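## Task

Place the red earphones in the small chest's middle drawer and the black earphones in its bottom drawer. At the end all drawers must be closed and the chest must still stand upright in its original spot.

## Robot and tools

ROBOT. Two arms, left_arm and right_arm, each with a parallel two-finger gripper and a wrist camera. The left_arm base sits at (0, +0.300, 0) m and the right_arm base at (0, -0.300, 0) m in the scene frame. Neither base is rotated, so base axes run parallel to scene axes.

FRAMES. Scene frame: origin at table-top height halfway between the bases, +x out over the table, +y toward left_arm, +z up. Arm names do not match left or right in the images. Each arm reports end_effector_position (m) and end_effector_quat_wxyz in its own base frame. Fixed cameras and the table use the scene frame. Motion offsets are taken along the axes of each arm's current Hand target, i.e. the gripper's own axes: fingers point along +z and open and close along y. end_effector_position is the point between the pads, about 1 cm short of the fingertips.

ROW FORMAT (shared by execute_actions and move). One row is 14 numbers, each in [-1, 1], always covering both arms: left_arm dx, dy, dz, rx, ry, rz, opening, then right_arm in the same order. The six pose numbers are an offset, not a pose, measured from that arm's Hand target at the start of the action or move. Scale: 1.0 equals 0.6 m for dx, dy, dz and 180 degrees for rotation; rx, ry, rz form a single rotation vector. Opening is absolute: +1 fully open (0.094 m), -1 closed. Sending 0 as an opening closes the gripper halfway, so to keep a gripper as it is, resend its current command (see Tool commands). Six zeros for an arm re-commands its present Hand target.

execute_actions(actions, cameras). actions is a list of actions. Each action is a table of up to 15 rows, and each row lasts one control step of 1/30 s. A shorter table repeats its last row until 15 steps have passed. Every row counts from the pose at the start of that action, not from the row before. Repeating the same offset in a later action moves the arm further. An empty list just returns state and images. cameras selects images: omitted, null or ["all"] gives all; [] gives none.

move(target, speed, blend, opening_speed, blocking, cameras). target is one 14-number row or a list of up to 15 rows. Each row is an offset from the same starting Hand targets, not from the previous row. The gripper moves in a straight line and turns the shorter way; the path does not avoid obstacles or the other arm. speed: m/s, 0.002 to 4.3, default 0.25, one value or one per target; turn rate is capped at twice this in rad/s. blend: corner rounding in m for lists (default 0 stops at each point). opening_speed: rate on the -1..+1 scale per second, at least 0.2; use a low value to close gently. blocking=false returns early while the move continues. The path takes 0.5 to 10 s. The result adds a "move:" line giving the ending (done, off_target, moving, held, fault) and any limits. limits=paced means the commanded pose was clipped; limits=held means a check withheld steps. done means the arm is at rest within 10 mm and 2 degrees of its target. Neither done nor off_target tells you whether the arm is touching something.

wait(seconds): 0 to 10 s, arms hold their last command; a running move continues. stop(): brakes a running move; faster moves need more room. zoom_image(camera, region): camera is one of cam_high, cam_low, cam_left_wrist, cam_right_wrist; region is [x0, y0, x1, y1] in pixels, at most 504 by 504, from that camera's latest image. read_manual(section): licence texts only ("licences"). finished_scene(scene): ends the current scene, given its number; it cannot be undone.

RESULTS. Hand target is the last commanded pose after clipping; the next offsets start from it. The gripper often rests a centimetre or so off it because of friction and weight; waiting does not help. If it stays short, send the remaining distance as an offset. grip_measured uses the opening scale and reads up to about 2.7 mm too wide when empty. Tool commands shows current gripper commands. A Joint velocities entry of "within noise" means the arm is still. Joint torques follow the Joint positions order without the gripper; positive points toward larger joint values. Entries 3 and 4 wrap at ±28 N m. Torques include the arm's own weight.

CAMERAS. All are 896x504. The calibration gives K and T_world_to_cam; for wrist cameras that transform starts from the carrying arm's base frame. Fixed cameras may have shifted by up to about 2.3 degrees and 9 mm. Wrist images can lag slightly while the arm moves.

CONTROL LIMITS. Each step, the commanded orientation is clipped to within 40 degrees of the measured one, so large turns need several steps. Keep paths away from an arm's own base, and keep the wrist away from the first joint's axis; either can flip the shoulder posture. An arm stopped by an object keeps pressing until it is commanded back past the gripper. Faster moves hit harder and lag or overshoot more.

CAUTIONS. Do not let anything fall off the table or leave it there. Avoid drops, releasing objects while they move, slams and hard pushes. Keep the chest upright and in place when opening and closing drawers. Loose items may occasionally be nudged by something else. The clearance check does not stop the grippers or wrist cameras from hitting each other. A hard hit or squeeze between the arms, including one gripper closing on the other's fingers, can fail the task. Grip force is about 50 to 64 N per pad, so close slowly on small or soft items like earphones. To release, command an opening well above grip_measured. Holding loads, keeping arms stretched out, or pushing at unreachable poses heats the motors: MOTOR HOT appears at 85 °C, and at 100 °C that arm goes limp for 30 to 60 s or more.

Each tool is called after "Call:" as a command line: name --argument value for each argument, lists and objects as JSON in quotes; but a table of rows of numbers goes row by row, as --pt "numbers of a row", without its own name.

## Session

Call:
execute_actions --actions '[]'

Scene clock: 0.00 s.
left_arm: end_effector_position=(+0.6509, -0.0656, +0.1522) grip_measured=+1.000 end_effector_quat_wxyz=(+0.548, -0.509, +0.626, +0.219) | right_arm: end_effector_position=(+0.1619, +0.1593, +0.1076) grip_measured=+1.000 end_effector_quat_wxyz=(+0.217, -0.147, +0.960, -0.100)
Joint positions: left_arm=[-0.35 1.989 1.503 -0.624 -1.226 -1.388 0.094] | right_arm=[1.134 0.891 0.532 -1.129 0.477 0.809 0.094]
Joint velocities: within noise
Joint torques (N m): no reading
Heat: left arm: hottest waist 28 °C; right arm: hottest waist 27 °C.
Hand target: left_arm +0.6574, -0.0680, +0.1621; +0.554, -0.514, +0.620, +0.210 | right_arm +0.1669, +0.1698, +0.1201; +0.227, -0.143, +0.959, -0.086
Tool commands: left_gripper/opening=+1.0 right_gripper/opening=+1.0

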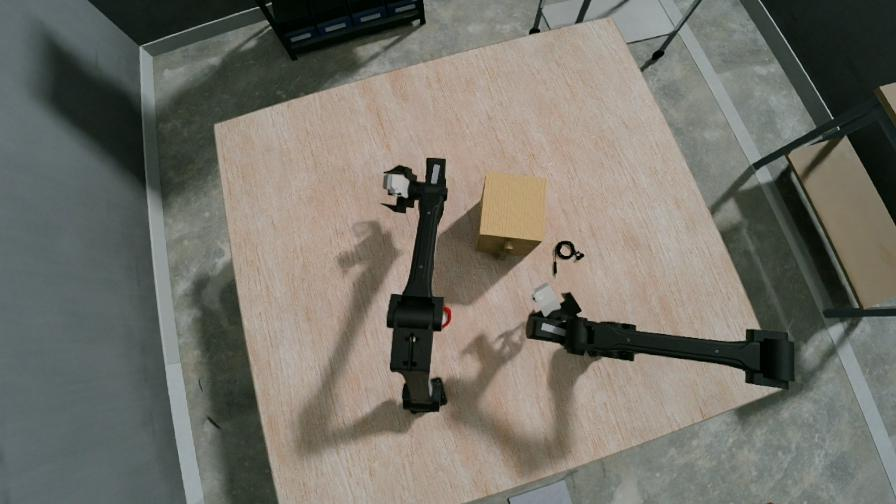

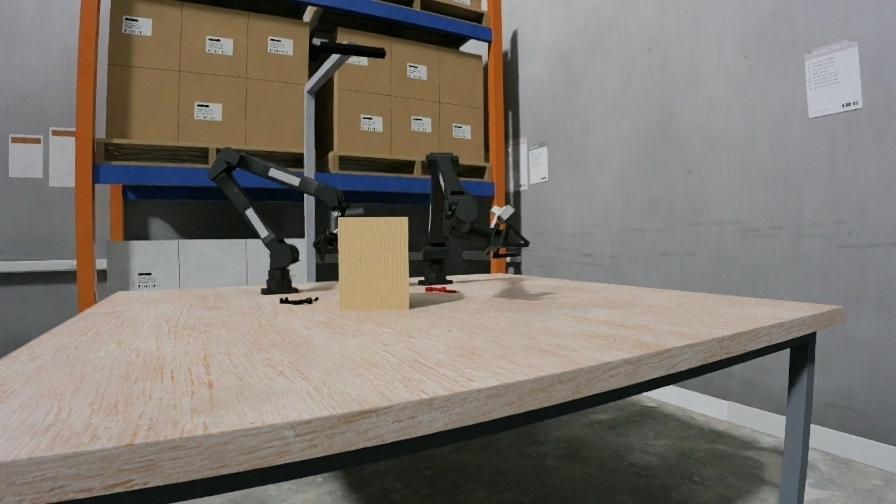

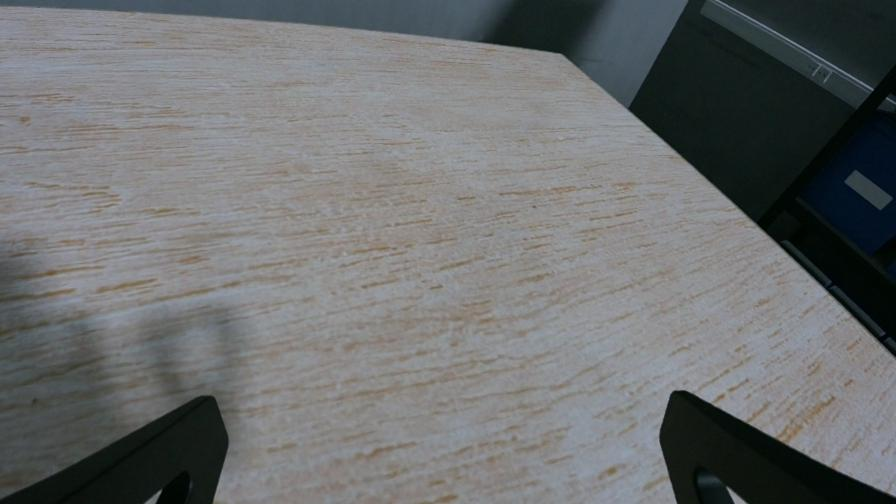

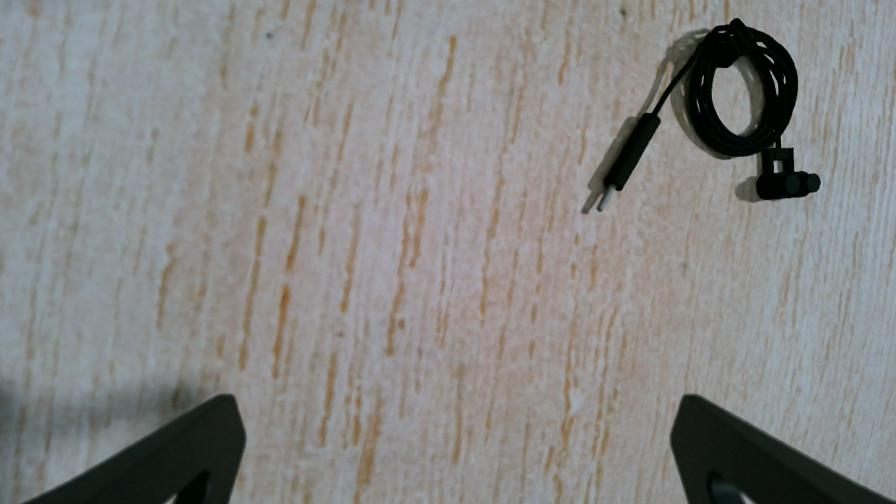

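Call:
zoom_image --camera "cam_high" --region '[420, 160, 620, 340]'

Call:
zoom_image --camera "cam_low" --region '[260, 190, 480, 330]'

Scaled by 2.520 from the camera's 896x504 image, which has a finer 1280x720 frame.

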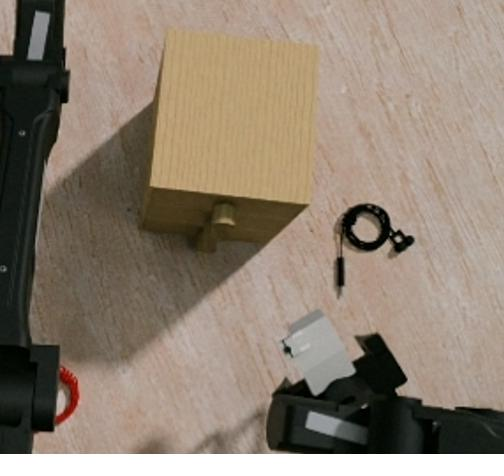

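Scaled by 2.291 from the camera's 896x504 image, which has a finer 1280x720 frame.

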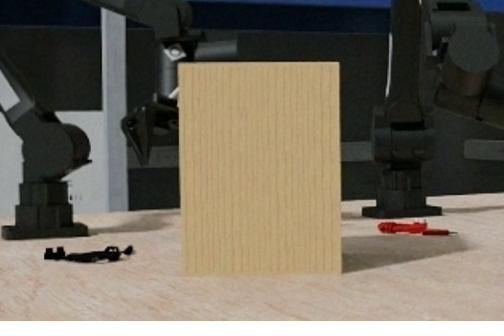

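Call:
move --target '[0,0,0,0,0,0,1,-0.168,-0.432,-0.055,-0.055,0.146,0.092,1]'

Call:
move --pt "-0.328 0.358 -0.43 0.216 0.03 0.106 0 0 0 0 0 0 0 1" --pt "-0.037 0.425 -0.82 0.432 0.06 0.212 0 0 0 0 0 0 0 1" --blend 0.05

Scene clock: 14.40 s.
left_arm: end_effector_position=(+0.6509, -0.0656, +0.1522) grip_measured=+1.000 end_effector_quat_wxyz=(+0.548, -0.509, +0.626, +0.219) | right_arm: end_effector_position=(+0.2801, -0.0357, +0.2243) grip_measured=+1.000 end_effector_quat_wxyz=(-0.028, +0.002, +1.000, +0.000)
Joint positions: left_arm=[-0.35 1.989 1.503 -0.624 -1.226 -1.388 0.094] | right_arm=[-0.121 1.113 1.033 -1.547 0.007 -0.116 0.094]
Joint velocities: within noise
Joint torques (N m): left_arm=[0.79 -14.1 8.68 0.7 -0.64 -0.15] | right_arm=[-1.14 -5.36 15.75 -0.25 -0.12 -0.14]
Heat: left arm: hottest shoulder 30 °C; right arm: hottest elbow 29 °C.
Hand target: left_arm +0.6574, -0.0680, +0.1621; +0.554, -0.514, +0.620, +0.210 | right_arm +0.2992, -0.0400, +0.2502; +0.001, +0.000, +1.000, -0.001
Off the commanded pose: left_arm 0.012 m, 2 deg | right_arm 0.032 m, 3 deg.
move: off_target (left_arm, right_arm)
camera_calibration:
cam_right_wrist: T_world_to_cam=[[-0.0108421, -0.999831, -0.0148264, -0.0282425], [-0.876686, 0.0023732, 0.481057, 0.177192], [-0.48094, 0.0182137, -0.876564, 0.419137], [0, 0, 0, 1]] pos_world=[0.356616, -0.0362923, 0.281742]

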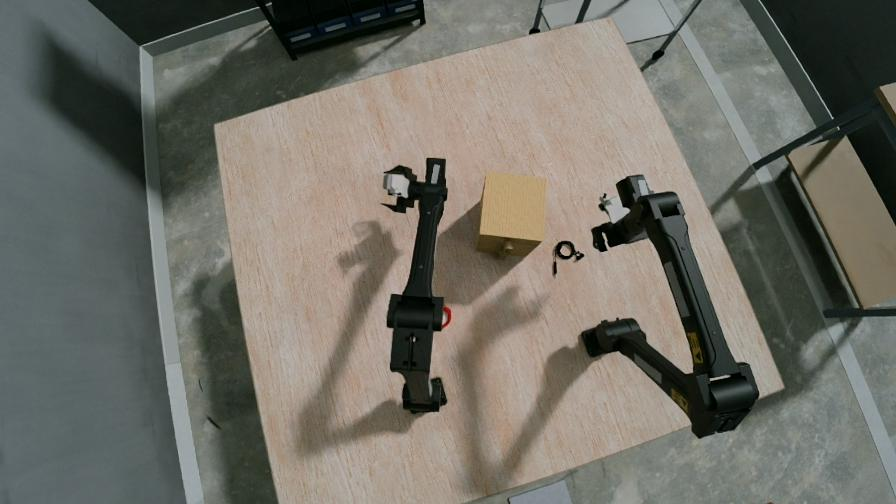

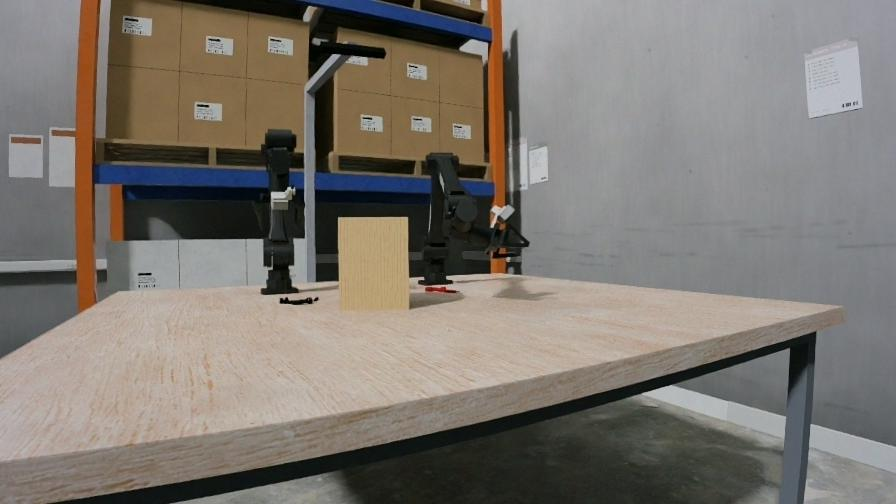

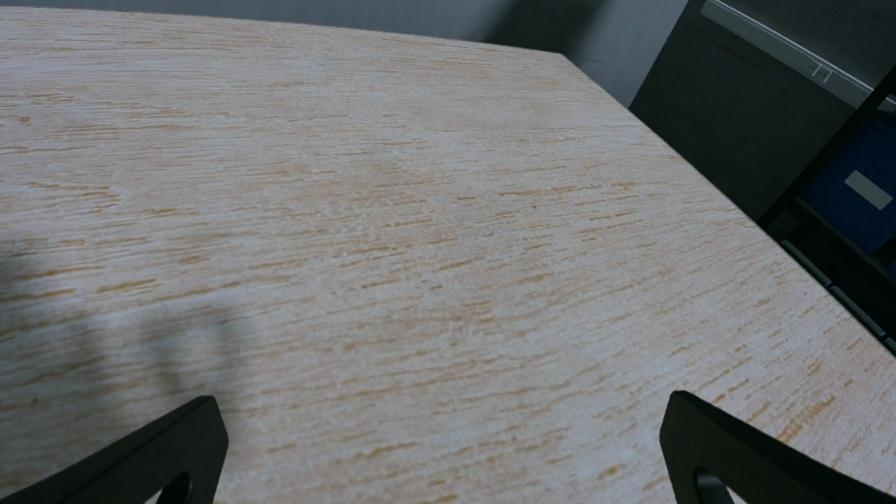

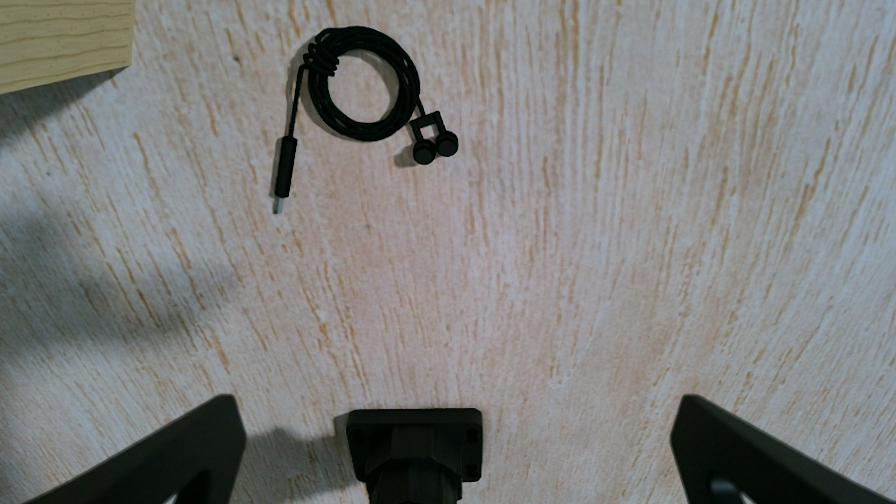

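Scene clock: 18.40 s.
left_arm: end_effector_position=(+0.2038, -0.3620, +0.2460) grip_measured=+0.002 end_effector_quat_wxyz=(+0.598, +0.133, +0.784, -0.099) | right_arm: end_effector_position=(+0.2799, -0.0356, +0.2243) grip_measured=+1.000 end_effector_quat_wxyz=(-0.029, +0.002, +1.000, +0.000)
Joint positions: left_arm=[-1.417 1.084 0.629 -0.078 -1.022 -0.461 0.047] | right_arm=[-0.121 1.113 1.033 -1.548 0.006 -0.117 0.094]
Joint velocities: within noise
Joint torques (N m): left_arm=[0.15 -2.37 8.53 1.95 -0.3 -0.05] | right_arm=[-1.03 -5.25 15.77 -0.25 -0.11 -0.17]
Heat: left arm: hottest shoulder 30 °C; right arm: hottest elbow 30 °C.
Hand target: left_arm +0.2005, -0.3698, +0.2504; +0.600, +0.138, +0.781, -0.106 | right_arm +0.2991, -0.0400, +0.2502; +0.001, -0.001, +1.000, -0.001
Off the commanded pose: left_arm 0.010 m, 1 deg | right_arm 0.033 m, 3 deg.
move: off_target (right_arm)
camera_calibration:
cam_left_wrist: T_world_to_cam=[[-0.339917, -0.940359, -0.013459, -0.269534], [-0.616341, 0.233556, -0.752047, 0.432219], [0.710338, -0.247338, -0.658972, 0.0117169], [0, 0, 0, 1]] pos_world=[0.166453, -0.351508, 0.329143]
cam_right_wrist: T_world_to_cam=[[-0.00935917, -0.999837, -0.0154274, -0.0284056], [-0.876353, 0.000771126, 0.48167, 0.176718], [-0.481579, 0.0180279, -0.876217, 0.419073], [0, 0, 0, 1]] pos_world=[0.356418, -0.0360922, 0.281641]

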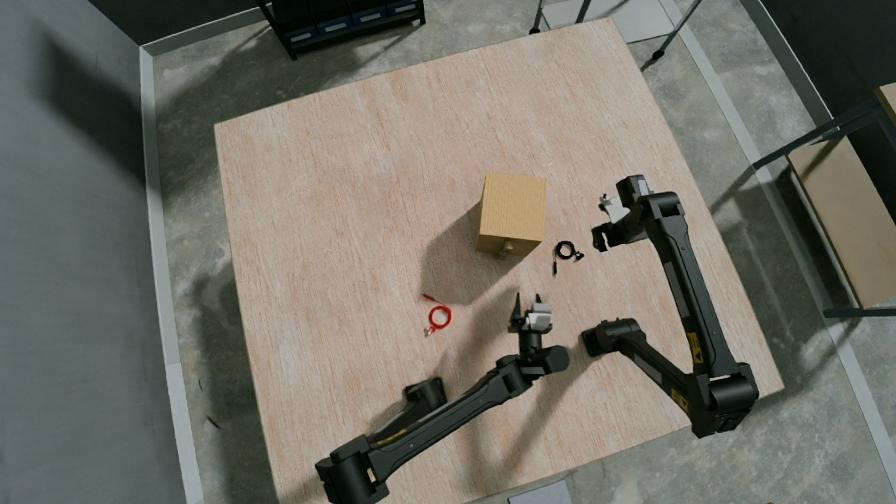

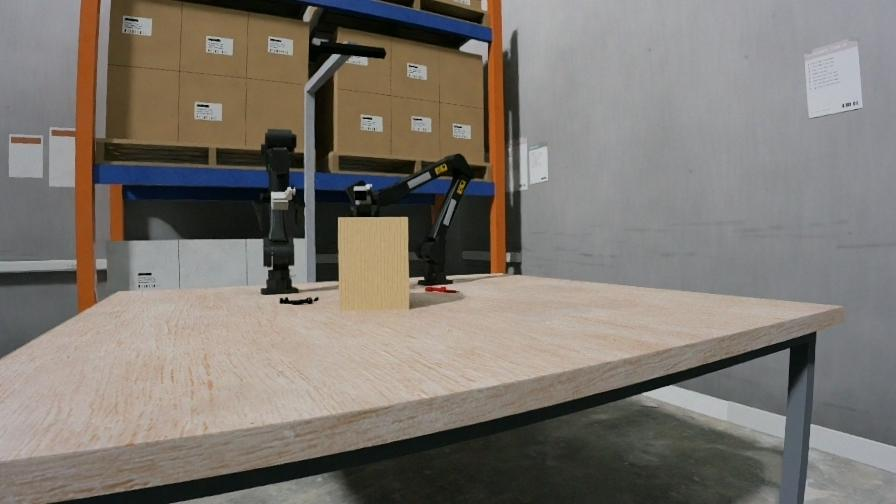

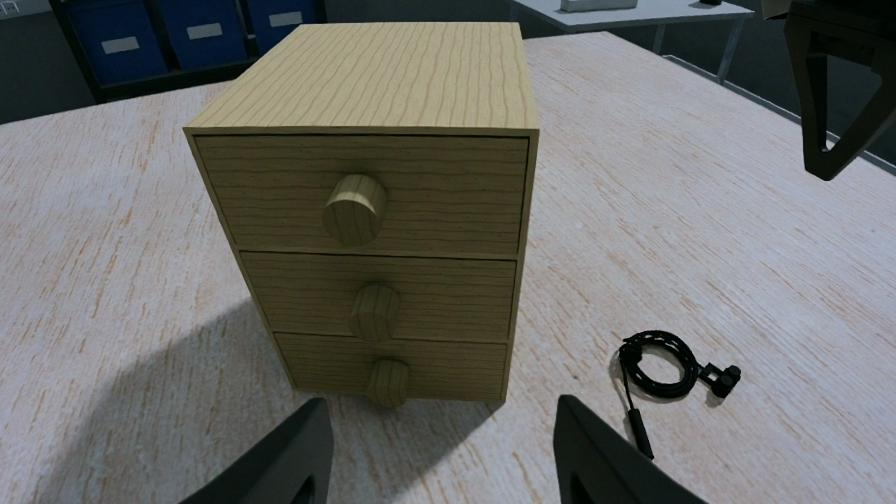

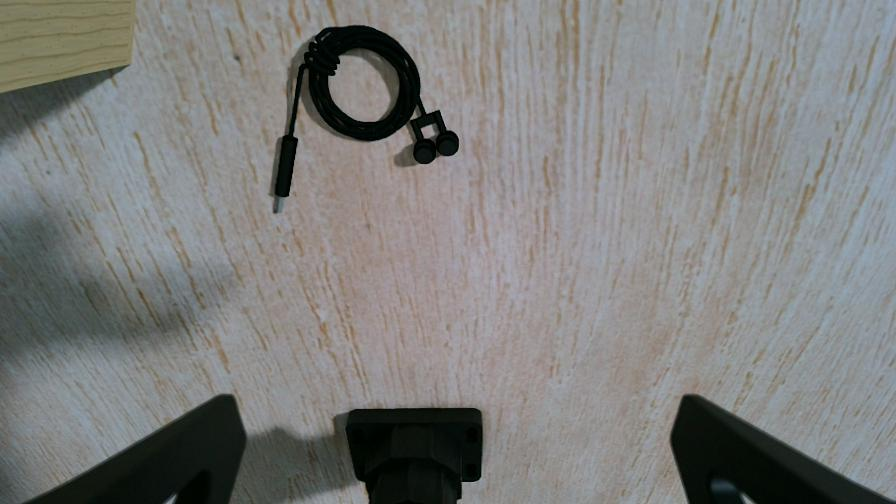

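Call:
move --target '[0.1475,0.0815,0.145,0.016,-0.028,0.004,0.3,0,0,0,0,0,0,1]'

Scene clock: 26.00 s.
left_arm: end_effector_position=(+0.2697, -0.3484, +0.1446) grip_measured=+0.298 end_effector_quat_wxyz=(+0.628, +0.154, +0.751, -0.134) | right_arm: end_effector_position=(+0.2799, -0.0356, +0.2243) grip_measured=+1.000 end_effector_quat_wxyz=(-0.029, +0.002, +1.000, +0.000)
Joint positions: left_arm=[-1.181 1.406 0.399 0.765 -0.753 -0.174 0.061] | right_arm=[-0.121 1.113 1.033 -1.548 0.006 -0.117 0.094]
Joint velocities: within noise
Joint torques (N m): left_arm=[1.85 -3.55 5.26 2.04 -0.13 -0.05] | right_arm=[-1.08 -5.07 15.76 -0.32 -0.11 -0.17]
Heat: left arm: hottest shoulder 30 °C; right arm: hottest elbow 33 °C.
Hand target: left_arm +0.2750, -0.3449, +0.1426; +0.631, +0.153, +0.750, -0.128 | right_arm +0.2991, -0.0400, +0.2502; +0.001, -0.001, +1.000, -0.001
Off the commanded pose: left_arm 0.007 m, 1 deg | right_arm 0.033 m, 3 deg.
move: off_target (right_arm)
camera_calibration:
cam_left_wrist: T_world_to_cam=[[-0.411949, -0.911205, -0.00210441, -0.207767], [-0.533572, 0.243095, -0.810065, 0.382787], [0.738647, -0.332583, -0.586336, -0.146449], [0, 0, 0, 1]] pos_world=[0.226829, -0.331079, 0.223777]
cam_right_wrist: T_world_to_cam=[[-0.00935917, -0.999837, -0.0154274, -0.0284056], [-0.876353, 0.000771126, 0.48167, 0.176718], [-0.481579, 0.0180279, -0.876217, 0.419073], [0, 0, 0, 1]] pos_world=[0.356418, -0.0360922, 0.281641]

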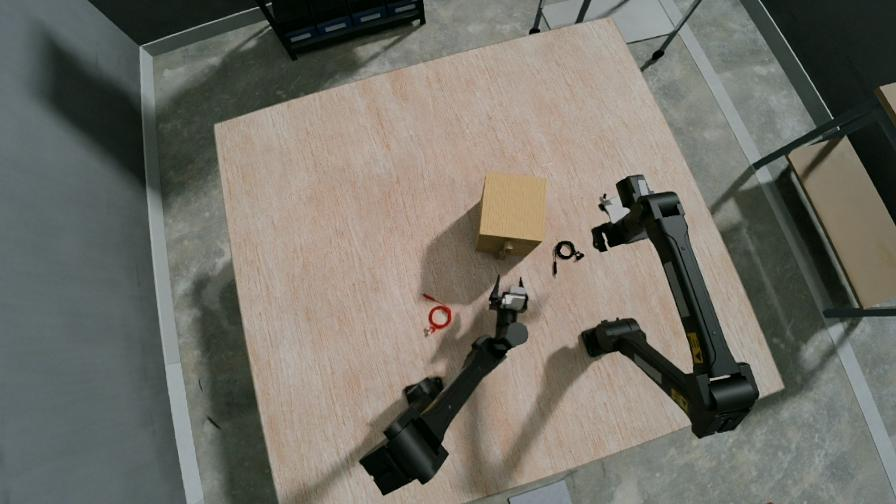

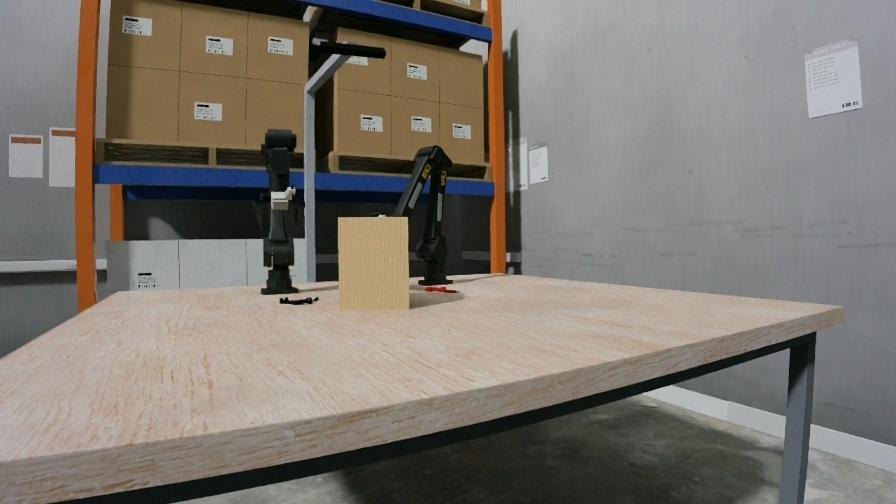

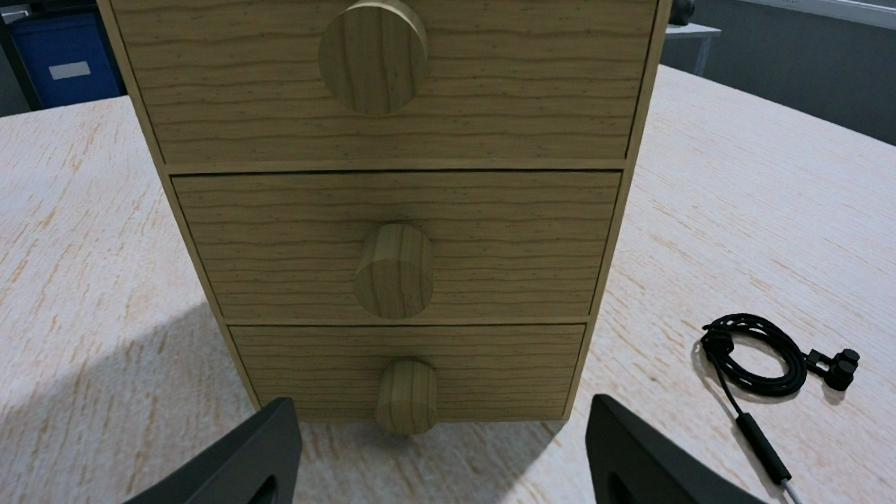

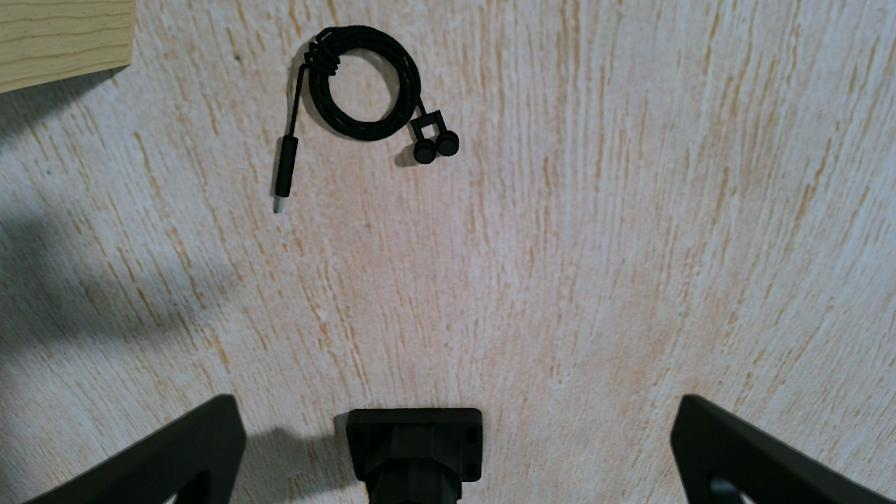

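Call:
move --pt "0.012 0.025 0.132 0 0 0 0.3 0 0 0 0 0 0 1" --pt "0.012 0.025 0.132 0 0 0 -0.7 0 0 0 0 0 0 1" --speed 0.15 --opening_speed 0.7 --cameras '["cam_left_wrist"]'

Scene clock: 30.47 s.
left_arm: end_effector_position=(+0.3393, -0.3532, +0.1116) grip_measured=-0.697 end_effector_quat_wxyz=(+0.619, +0.161, +0.758, -0.124) | right_arm: end_effector_position=(+0.2799, -0.0356, +0.2243) grip_measured=+1.000 end_effector_quat_wxyz=(-0.029, +0.002, +1.000, +0.000)
Joint positions: left_arm=[-0.997 1.599 0.485 0.871 -0.576 -0.123 0.014] | right_arm=[-0.121 1.113 1.033 -1.548 0.006 -0.117 0.094]
Joint velocities: within noise
Joint torques (N m): left_arm=[1.9 -5.3 7.06 2.19 -0.12 -0.05] | right_arm=[-1.08 -5.19 15.75 -0.31 -0.12 -0.17]
Heat: left arm: hottest shoulder 30 °C; right arm: hottest elbow 34 °C.
Hand target: left_arm +0.3516, -0.3611, +0.1220; +0.631, +0.153, +0.750, -0.128 | right_arm +0.2991, -0.0400, +0.2502; +0.001, -0.001, +1.000, -0.001
Off the commanded pose: left_arm 0.018 m, 2 deg | right_arm 0.033 m, 3 deg.
move: off_target (left_arm, right_arm); target 2's new opening was sent with left_arm's hand 0.018 m and 2 deg from that target
camera_calibration:
cam_left_wrist: T_world_to_cam=[[-0.41014, -0.911785, -0.020834, -0.182251], [-0.548718, 0.264943, -0.792915, 0.405283], [0.728487, -0.313774, -0.608976, -0.20613], [0, 0, 0, 1]] pos_world=[0.297801, -0.338229, 0.19203]
Images, in order (width x height): cam_left_wrist 896x504.

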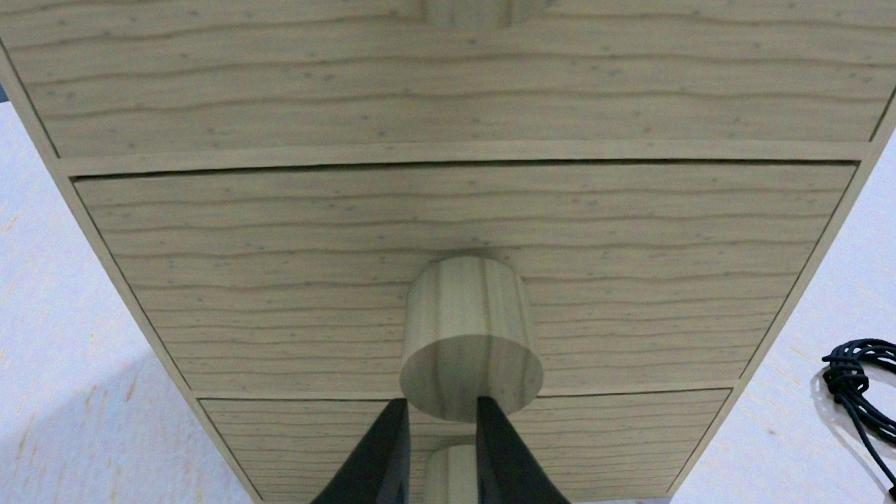

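Call:
move --pt "-0.01 -0.012 -0.06 0 0 0 0.3 0 0 0 0 0 0 1" --pt "-0.027 -0.012 0.016 0 0 0 0.3 0 0 0 0 0 0 1" --speed 0.15 --cameras '["cam_left_wrist"]'

Scene clock: 33.53 s.
left_arm: end_effector_position=(+0.3485, -0.3657, +0.1306) grip_measured=+0.298 end_effector_quat_wxyz=(+0.626, +0.155, +0.753, -0.131) | right_arm: end_effector_position=(+0.2799, -0.0356, +0.2243) grip_measured=+1.000 end_effector_quat_wxyz=(-0.029, +0.002, +1.000, +0.000)
Joint positions: left_arm=[-0.994 1.578 0.53 0.831 -0.574 -0.122 0.061] | right_arm=[-0.121 1.113 1.033 -1.548 0.006 -0.117 0.094]
Joint velocities: within noise
Joint torques (N m): left_arm=[1.96 -5.48 7.6 1.32 -0.1 -0.05] | right_arm=[-1.08 -5.19 15.71 -0.32 -0.11 -0.17]
Heat: left arm: hottest shoulder 30 °C; right arm: hottest elbow 35 °C.
Hand target: left_arm +0.3599, -0.3726, +0.1363; +0.631, +0.153, +0.750, -0.128 | right_arm +0.2991, -0.0400, +0.2502; +0.001, -0.001, +1.000, -0.001
Off the commanded pose: left_arm 0.015 m, 1 deg | right_arm 0.033 m, 3 deg.
move: off_target (left_arm, right_arm)
camera_calibration:
cam_left_wrist: T_world_to_cam=[[-0.409666, -0.912209, -0.00692083, -0.191679], [-0.537427, 0.247471, -0.806182, 0.420093], [0.73712, -0.326546, -0.591627, -0.215135], [0, 0, 0, 1]] pos_world=[0.305825, -0.349064, 0.210066]
Images, in order (width x height): cam_left_wrist 896x504.

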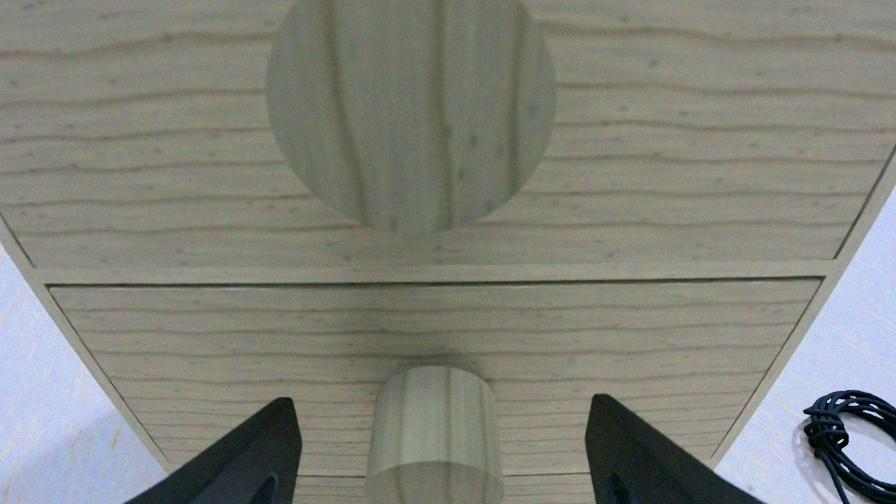

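Call:
move --target '[0,0,0,0,0,0,-0.65,0,0,0,0,0,0,1]' --opening_speed 0.7 --cameras '["cam_left_wrist"]'

Scene clock: 35.93 s.
left_arm: end_effector_position=(+0.3489, -0.3652, +0.1305) grip_measured=-0.470 end_effector_quat_wxyz=(+0.627, +0.155, +0.753, -0.130) | right_arm: end_effector_position=(+0.2799, -0.0356, +0.2243) grip_measured=+1.000 end_effector_quat_wxyz=(-0.029, +0.002, +1.000, +0.000)
Joint positions: left_arm=[-0.993 1.578 0.53 0.831 -0.574 -0.121 0.025] | right_arm=[-0.121 1.113 1.033 -1.548 0.006 -0.117 0.094]
Joint velocities: within noise
Joint torques (N m): left_arm=[1.85 -5.36 7.51 1.2 -0.08 -0.07] | right_arm=[-1.08 -5.25 15.75 -0.29 -0.11 -0.17]
Heat: left arm: hottest shoulder 30 °C; right arm: hottest elbow 36 °C.
Hand target: left_arm +0.3600, -0.3725, +0.1364; +0.631, +0.153, +0.750, -0.128 | right_arm +0.2991, -0.0400, +0.2502; +0.001, -0.001, +1.000, -0.001
Off the commanded pose: left_arm 0.014 m, 1 deg | right_arm 0.033 m, 3 deg.
move: off_target (left_arm, right_arm)
camera_calibration:
cam_left_wrist: T_world_to_cam=[[-0.408439, -0.912748, -0.00828779, -0.191515], [-0.537512, 0.247846, -0.806011, 0.420273], [0.737739, -0.324751, -0.591843, -0.214909], [0, 0, 0, 1]] pos_world=[0.306226, -0.34876, 0.209965]
Images, in order (width x height): cam_left_wrist 896x504.

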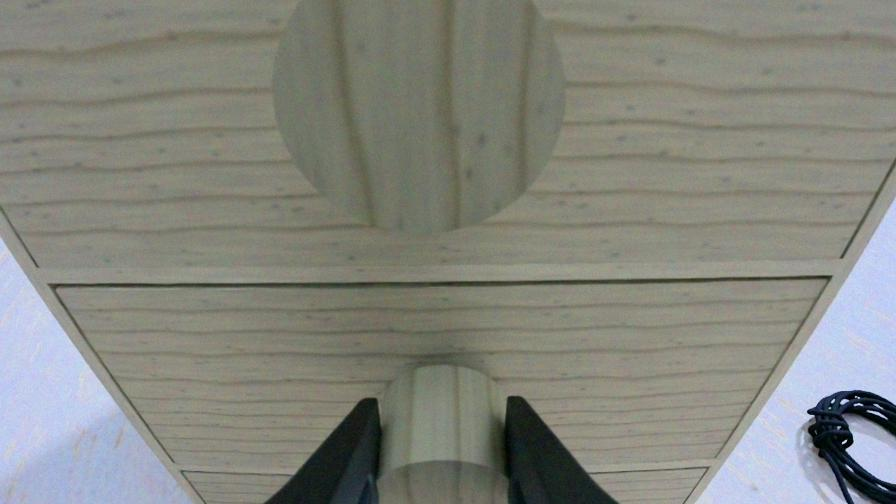

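Call:
move --target '[0.032,0,-0.185,0,0,0,-0.65,0,0,0,0,0,0,1]' --speed 0.12 --cameras '["cam_left_wrist","cam_high","cam_low"]'

Scene clock: 38.40 s.
left_arm: end_effector_position=(+0.2600, -0.3267, +0.1307) grip_measured=-0.473 end_effector_quat_wxyz=(+0.629, +0.155, +0.752, -0.122) | right_arm: end_effector_position=(+0.2799, -0.0356, +0.2243) grip_measured=+1.000 end_effector_quat_wxyz=(-0.029, +0.002, +1.000, +0.000)
Joint positions: left_arm=[-1.191 1.404 0.335 0.814 -0.78 -0.168 0.025] | right_arm=[-0.121 1.113 1.033 -1.548 0.006 -0.117 0.094]
Joint velocities: within noise
Joint torques (N m): left_arm=[0.03 -4.95 4.98 1.33 -0.47 -0.25] | right_arm=[-0.91 -5.3 15.73 -0.31 -0.11 -0.17]
Heat: left arm: hottest shoulder 30 °C; right arm: hottest elbow 36 °C.
Hand target: left_arm +0.2562, -0.3286, +0.1363; +0.631, +0.153, +0.750, -0.128 | right_arm +0.2991, -0.0400, +0.2502; +0.001, -0.001, +1.000, -0.001
Off the commanded pose: left_arm 0.007 m, 1 deg | right_arm 0.033 m, 3 deg.
move: off_target (right_arm)
camera_calibration:
cam_left_wrist: T_world_to_cam=[[-0.398649, -0.916837, -0.02211, -0.194741], [-0.534389, 0.251815, -0.806856, 0.363684], [0.745323, -0.309837, -0.590334, -0.133944], [0, 0, 0, 1]] pos_world=[0.216547, -0.311627, 0.210063]
Images, in order (width x height): cam_high 896x504, cam_low 896x504, cam_left_wrist 896x504.

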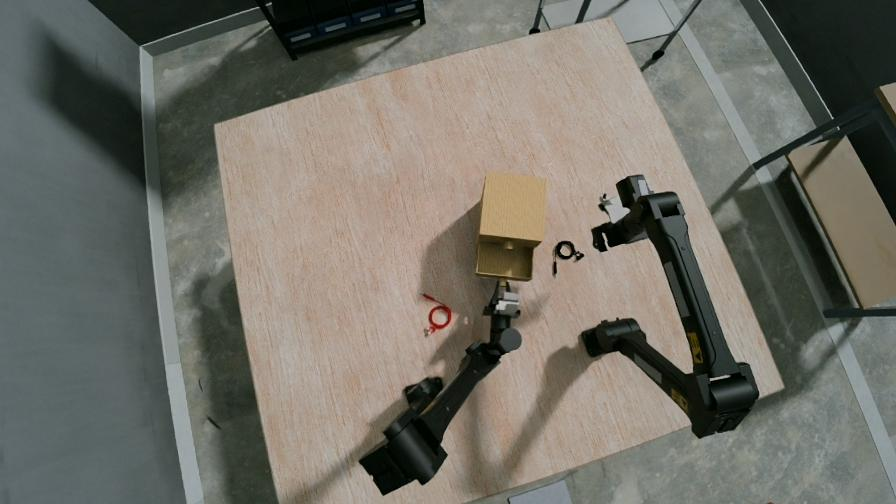

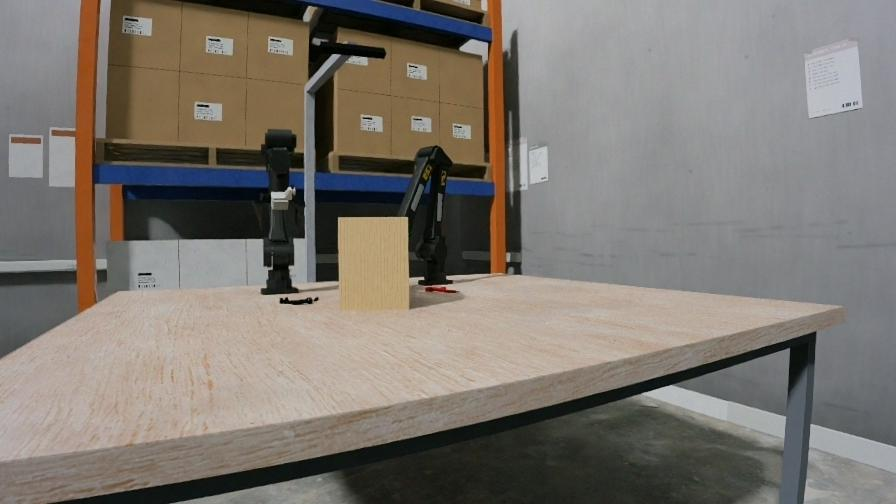

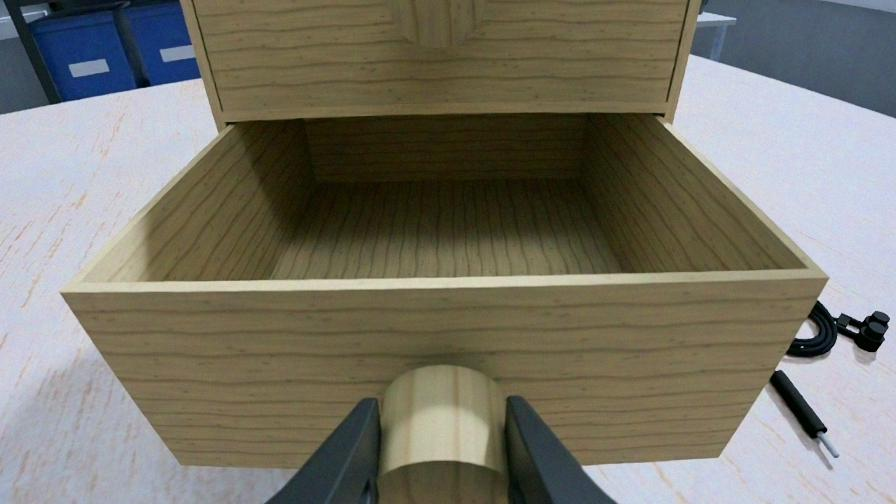

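Call:
move --pt "0.006 0 -0.025 0 0 0 -0.65 0 0 0 0 0 0 1" --pt "0.006 0 -0.025 0 0 0 0.1 0 0 0 0 0 0 1" --pt "0.006 0.0 -0.16 0 0 0 0.1 0 0 0 0 0 0 1" --pt "-0.2 0.262 -0.251 0.028 0.445 0.032 0.5 0 0 0 0 0 0 1" --speed 0.2

Scene clock: 49.10 s.
left_arm: end_effector_position=(+0.1900, -0.1314, +0.2632) grip_measured=+0.497 end_effector_quat_wxyz=(-0.014, +0.261, +0.965, +0.006) | right_arm: end_effector_position=(+0.2799, -0.0356, +0.2243) grip_measured=+1.000 end_effector_quat_wxyz=(-0.029, +0.002, +1.000, +0.000)
Joint positions: left_arm=[-0.604 0.952 1.032 -1.68 -0.002 -0.076 0.07] | right_arm=[-0.121 1.113 1.033 -1.548 0.006 -0.117 0.094]
Joint velocities: within noise
Joint torques (N m): left_arm=[2.14 -0.73 10.96 -0.21 -0.03 -0.02] | right_arm=[-0.97 -5.25 15.71 -0.32 -0.11 -0.17]
Heat: left arm: hottest shoulder 29 °C; right arm: hottest elbow 39 °C.
Hand target: left_arm +0.1999, -0.1340, +0.2805; +0.000, +0.259, +0.966, -0.001 | right_arm +0.2991, -0.0400, +0.2502; +0.001, -0.001, +1.000, -0.001
Off the commanded pose: left_arm 0.020 m, 2 deg | right_arm 0.033 m, 3 deg.
joint sent to its limit (left arm) — joint 4 (wrist pitch), lower limit. The joint targets still meet the commanded pose.
move: off_target (left_arm, right_arm); target 4's new opening was sent with left_arm's hand 0.020 m and 2 deg from that target
camera_calibration:
cam_left_wrist: T_world_to_cam=[[-0.513467, -0.858077, 0.0074281, -0.0188617], [-0.759213, 0.458308, 0.462114, 0.119834], [-0.399934, 0.231641, -0.886789, 0.423704], [0, 0, 0, 1]] pos_world=[0.250748, -0.169253, 0.3205]
cam_right_wrist: T_world_to_cam=[[-0.00935917, -0.999837, -0.0154274, -0.0284056], [-0.876353, 0.000771126, 0.48167, 0.176718], [-0.481579, 0.0180279, -0.876217, 0.419073], [0, 0, 0, 1]] pos_world=[0.356418, -0.0360922, 0.281641]

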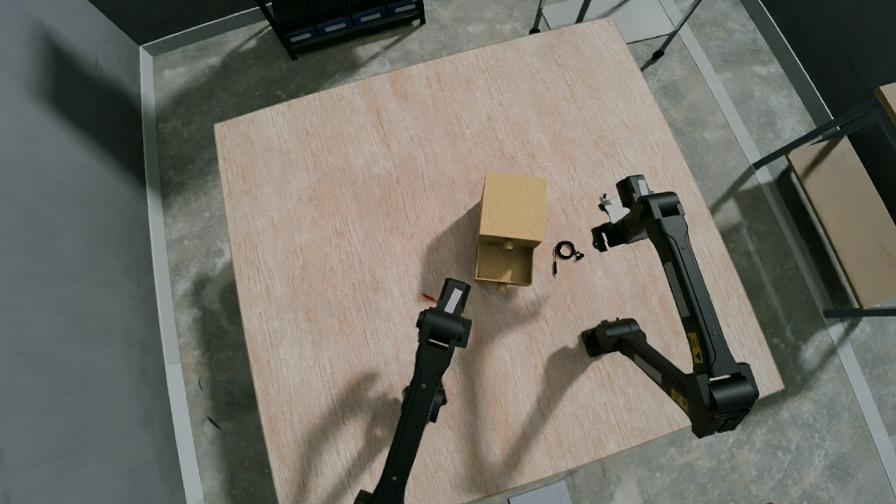

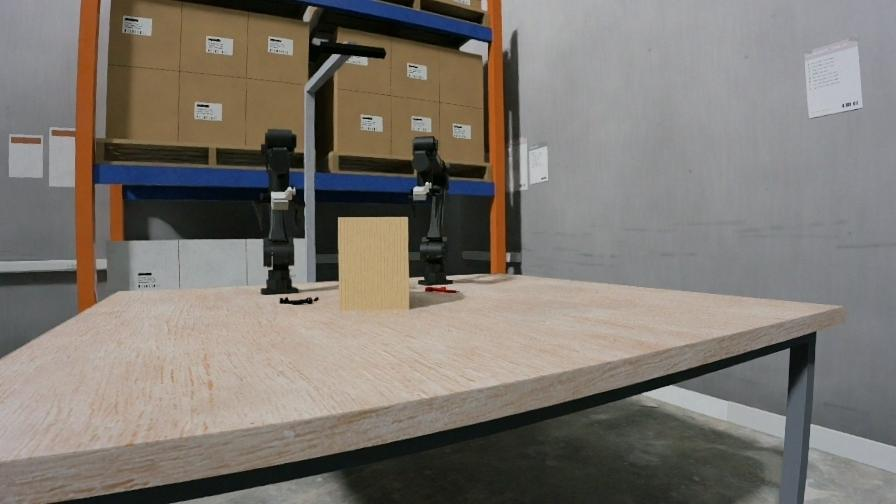

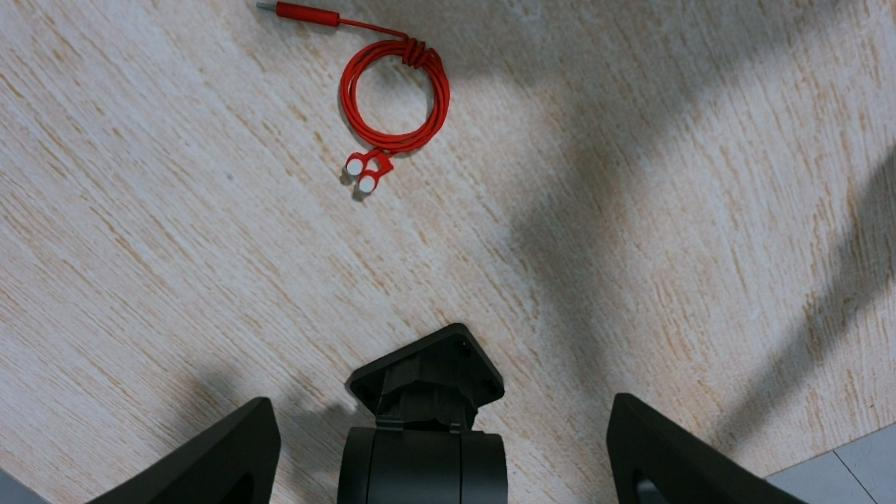

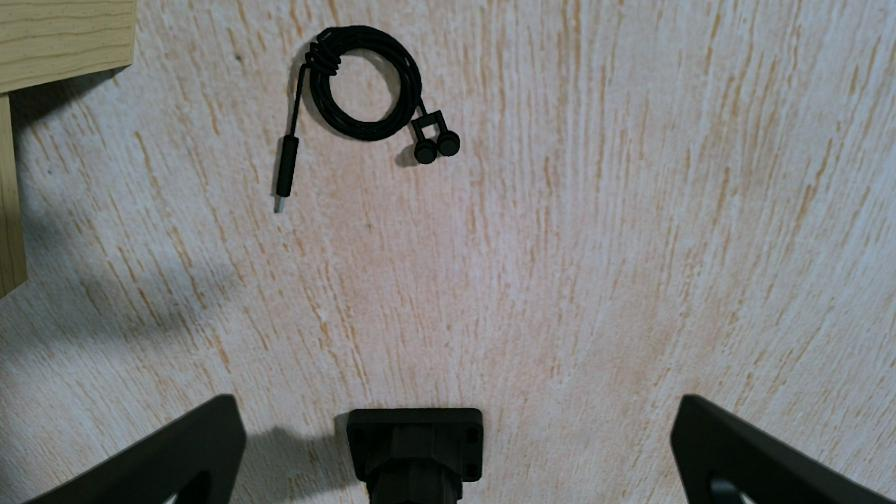

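Call:
move --target '[-0.068,0.005,0.289,0,0,-0.15,-0.25,0,0,0,0,0,0,1]' --cameras '["cam_left_wrist"]'

Scene clock: 61.07 s.
left_arm: end_effector_position=(+0.2315, -0.1538, +0.1086) grip_measured=-0.248 end_effector_quat_wxyz=(-0.003, +0.040, +0.999, +0.000) | right_arm: end_effector_position=(+0.2799, -0.0356, +0.2243) grip_measured=+1.000 end_effector_quat_wxyz=(-0.029, +0.002, +1.000, +0.000)
Joint positions: left_arm=[-0.583 1.145 0.744 -1.174 0.003 -0.503 0.035] | right_arm=[-0.121 1.113 1.033 -1.548 0.006 -0.117 0.094]
Joint velocities: within noise
Joint torques (N m): left_arm=[1.96 -2.32 7.12 0.35 -0.18 -0.27] | right_arm=[-1.03 -5.13 15.75 -0.31 -0.1 -0.17]
Heat: left arm: hottest elbow 30 °C; right arm: hottest elbow 40 °C.
Hand target: left_arm +0.2365, -0.1520, +0.1069; -0.001, +0.026, +1.000, +0.000 | right_arm +0.2991, -0.0400, +0.2502; +0.001, -0.001, +1.000, -0.001
Off the commanded pose: left_arm 0.006 m, 2 deg | right_arm 0.033 m, 3 deg.
move: off_target (right_arm)
camera_calibration:
cam_left_wrist: T_world_to_cam=[[-0.0910029, -0.99578, 0.0118669, -0.135082], [-0.893407, 0.0868999, 0.440763, 0.209314], [-0.439934, 0.0295088, -0.897545, 0.287811], [0, 0, 0, 1]] pos_world=[0.301328, -0.161194, 0.167669]
Images, in order (width x height): cam_left_wrist 896x504.

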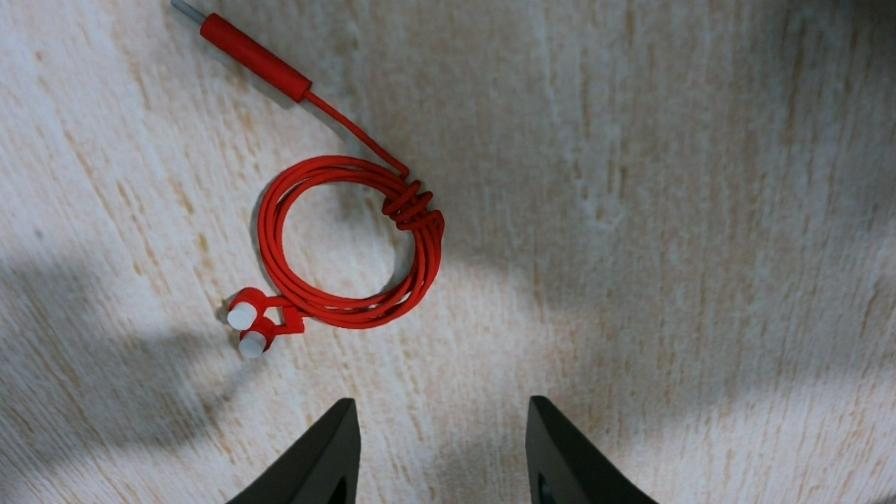

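Call:
move --target '[0.018,0.01,0.108,0,0,0,-0.25,0,0,0,0,0,0,1]' --cameras '["cam_left_wrist"]'

Scene clock: 63.23 s.
left_arm: end_effector_position=(+0.2218, -0.1473, +0.0445) grip_measured=-0.248 end_effector_quat_wxyz=(-0.002, +0.039, +0.999, -0.001) | right_arm: end_effector_position=(+0.2799, -0.0356, +0.2243) grip_measured=+1.000 end_effector_quat_wxyz=(-0.029, +0.002, +1.000, +0.000)
Joint positions: left_arm=[-0.583 1.216 0.605 -0.963 0.003 -0.505 0.035] | right_arm=[-0.121 1.113 1.033 -1.548 0.006 -0.117 0.094]
Joint velocities: within noise
Joint torques (N m): left_arm=[1.85 -2.49 6.39 0.58 -0.18 -0.28] | right_arm=[-1.2 -5.13 15.77 -0.31 -0.11 -0.17]
Heat: left arm: hottest elbow 30 °C; right arm: hottest elbow 41 °C.
Hand target: left_arm +0.2259, -0.1454, +0.0422; -0.001, +0.026, +1.000, +0.000 | right_arm +0.2991, -0.0400, +0.2502; +0.001, -0.001, +1.000, -0.001
Off the commanded pose: left_arm 0.005 m, 1 deg | right_arm 0.033 m, 3 deg.
move: off_target (right_arm)
camera_calibration:
cam_left_wrist: T_world_to_cam=[[-0.0891144, -0.995944, 0.012455, -0.129282], [-0.894342, 0.0855151, 0.439136, 0.228426], [-0.43842, 0.0279943, -0.898334, 0.225268], [0, 0, 0, 1]] pos_world=[0.291531, -0.154598, 0.103666]
Images, in order (width x height): cam_left_wrist 896x504.

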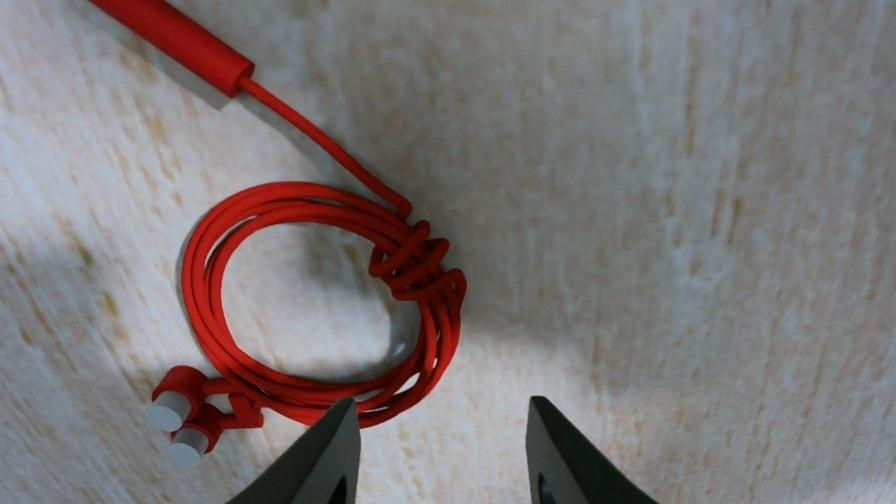

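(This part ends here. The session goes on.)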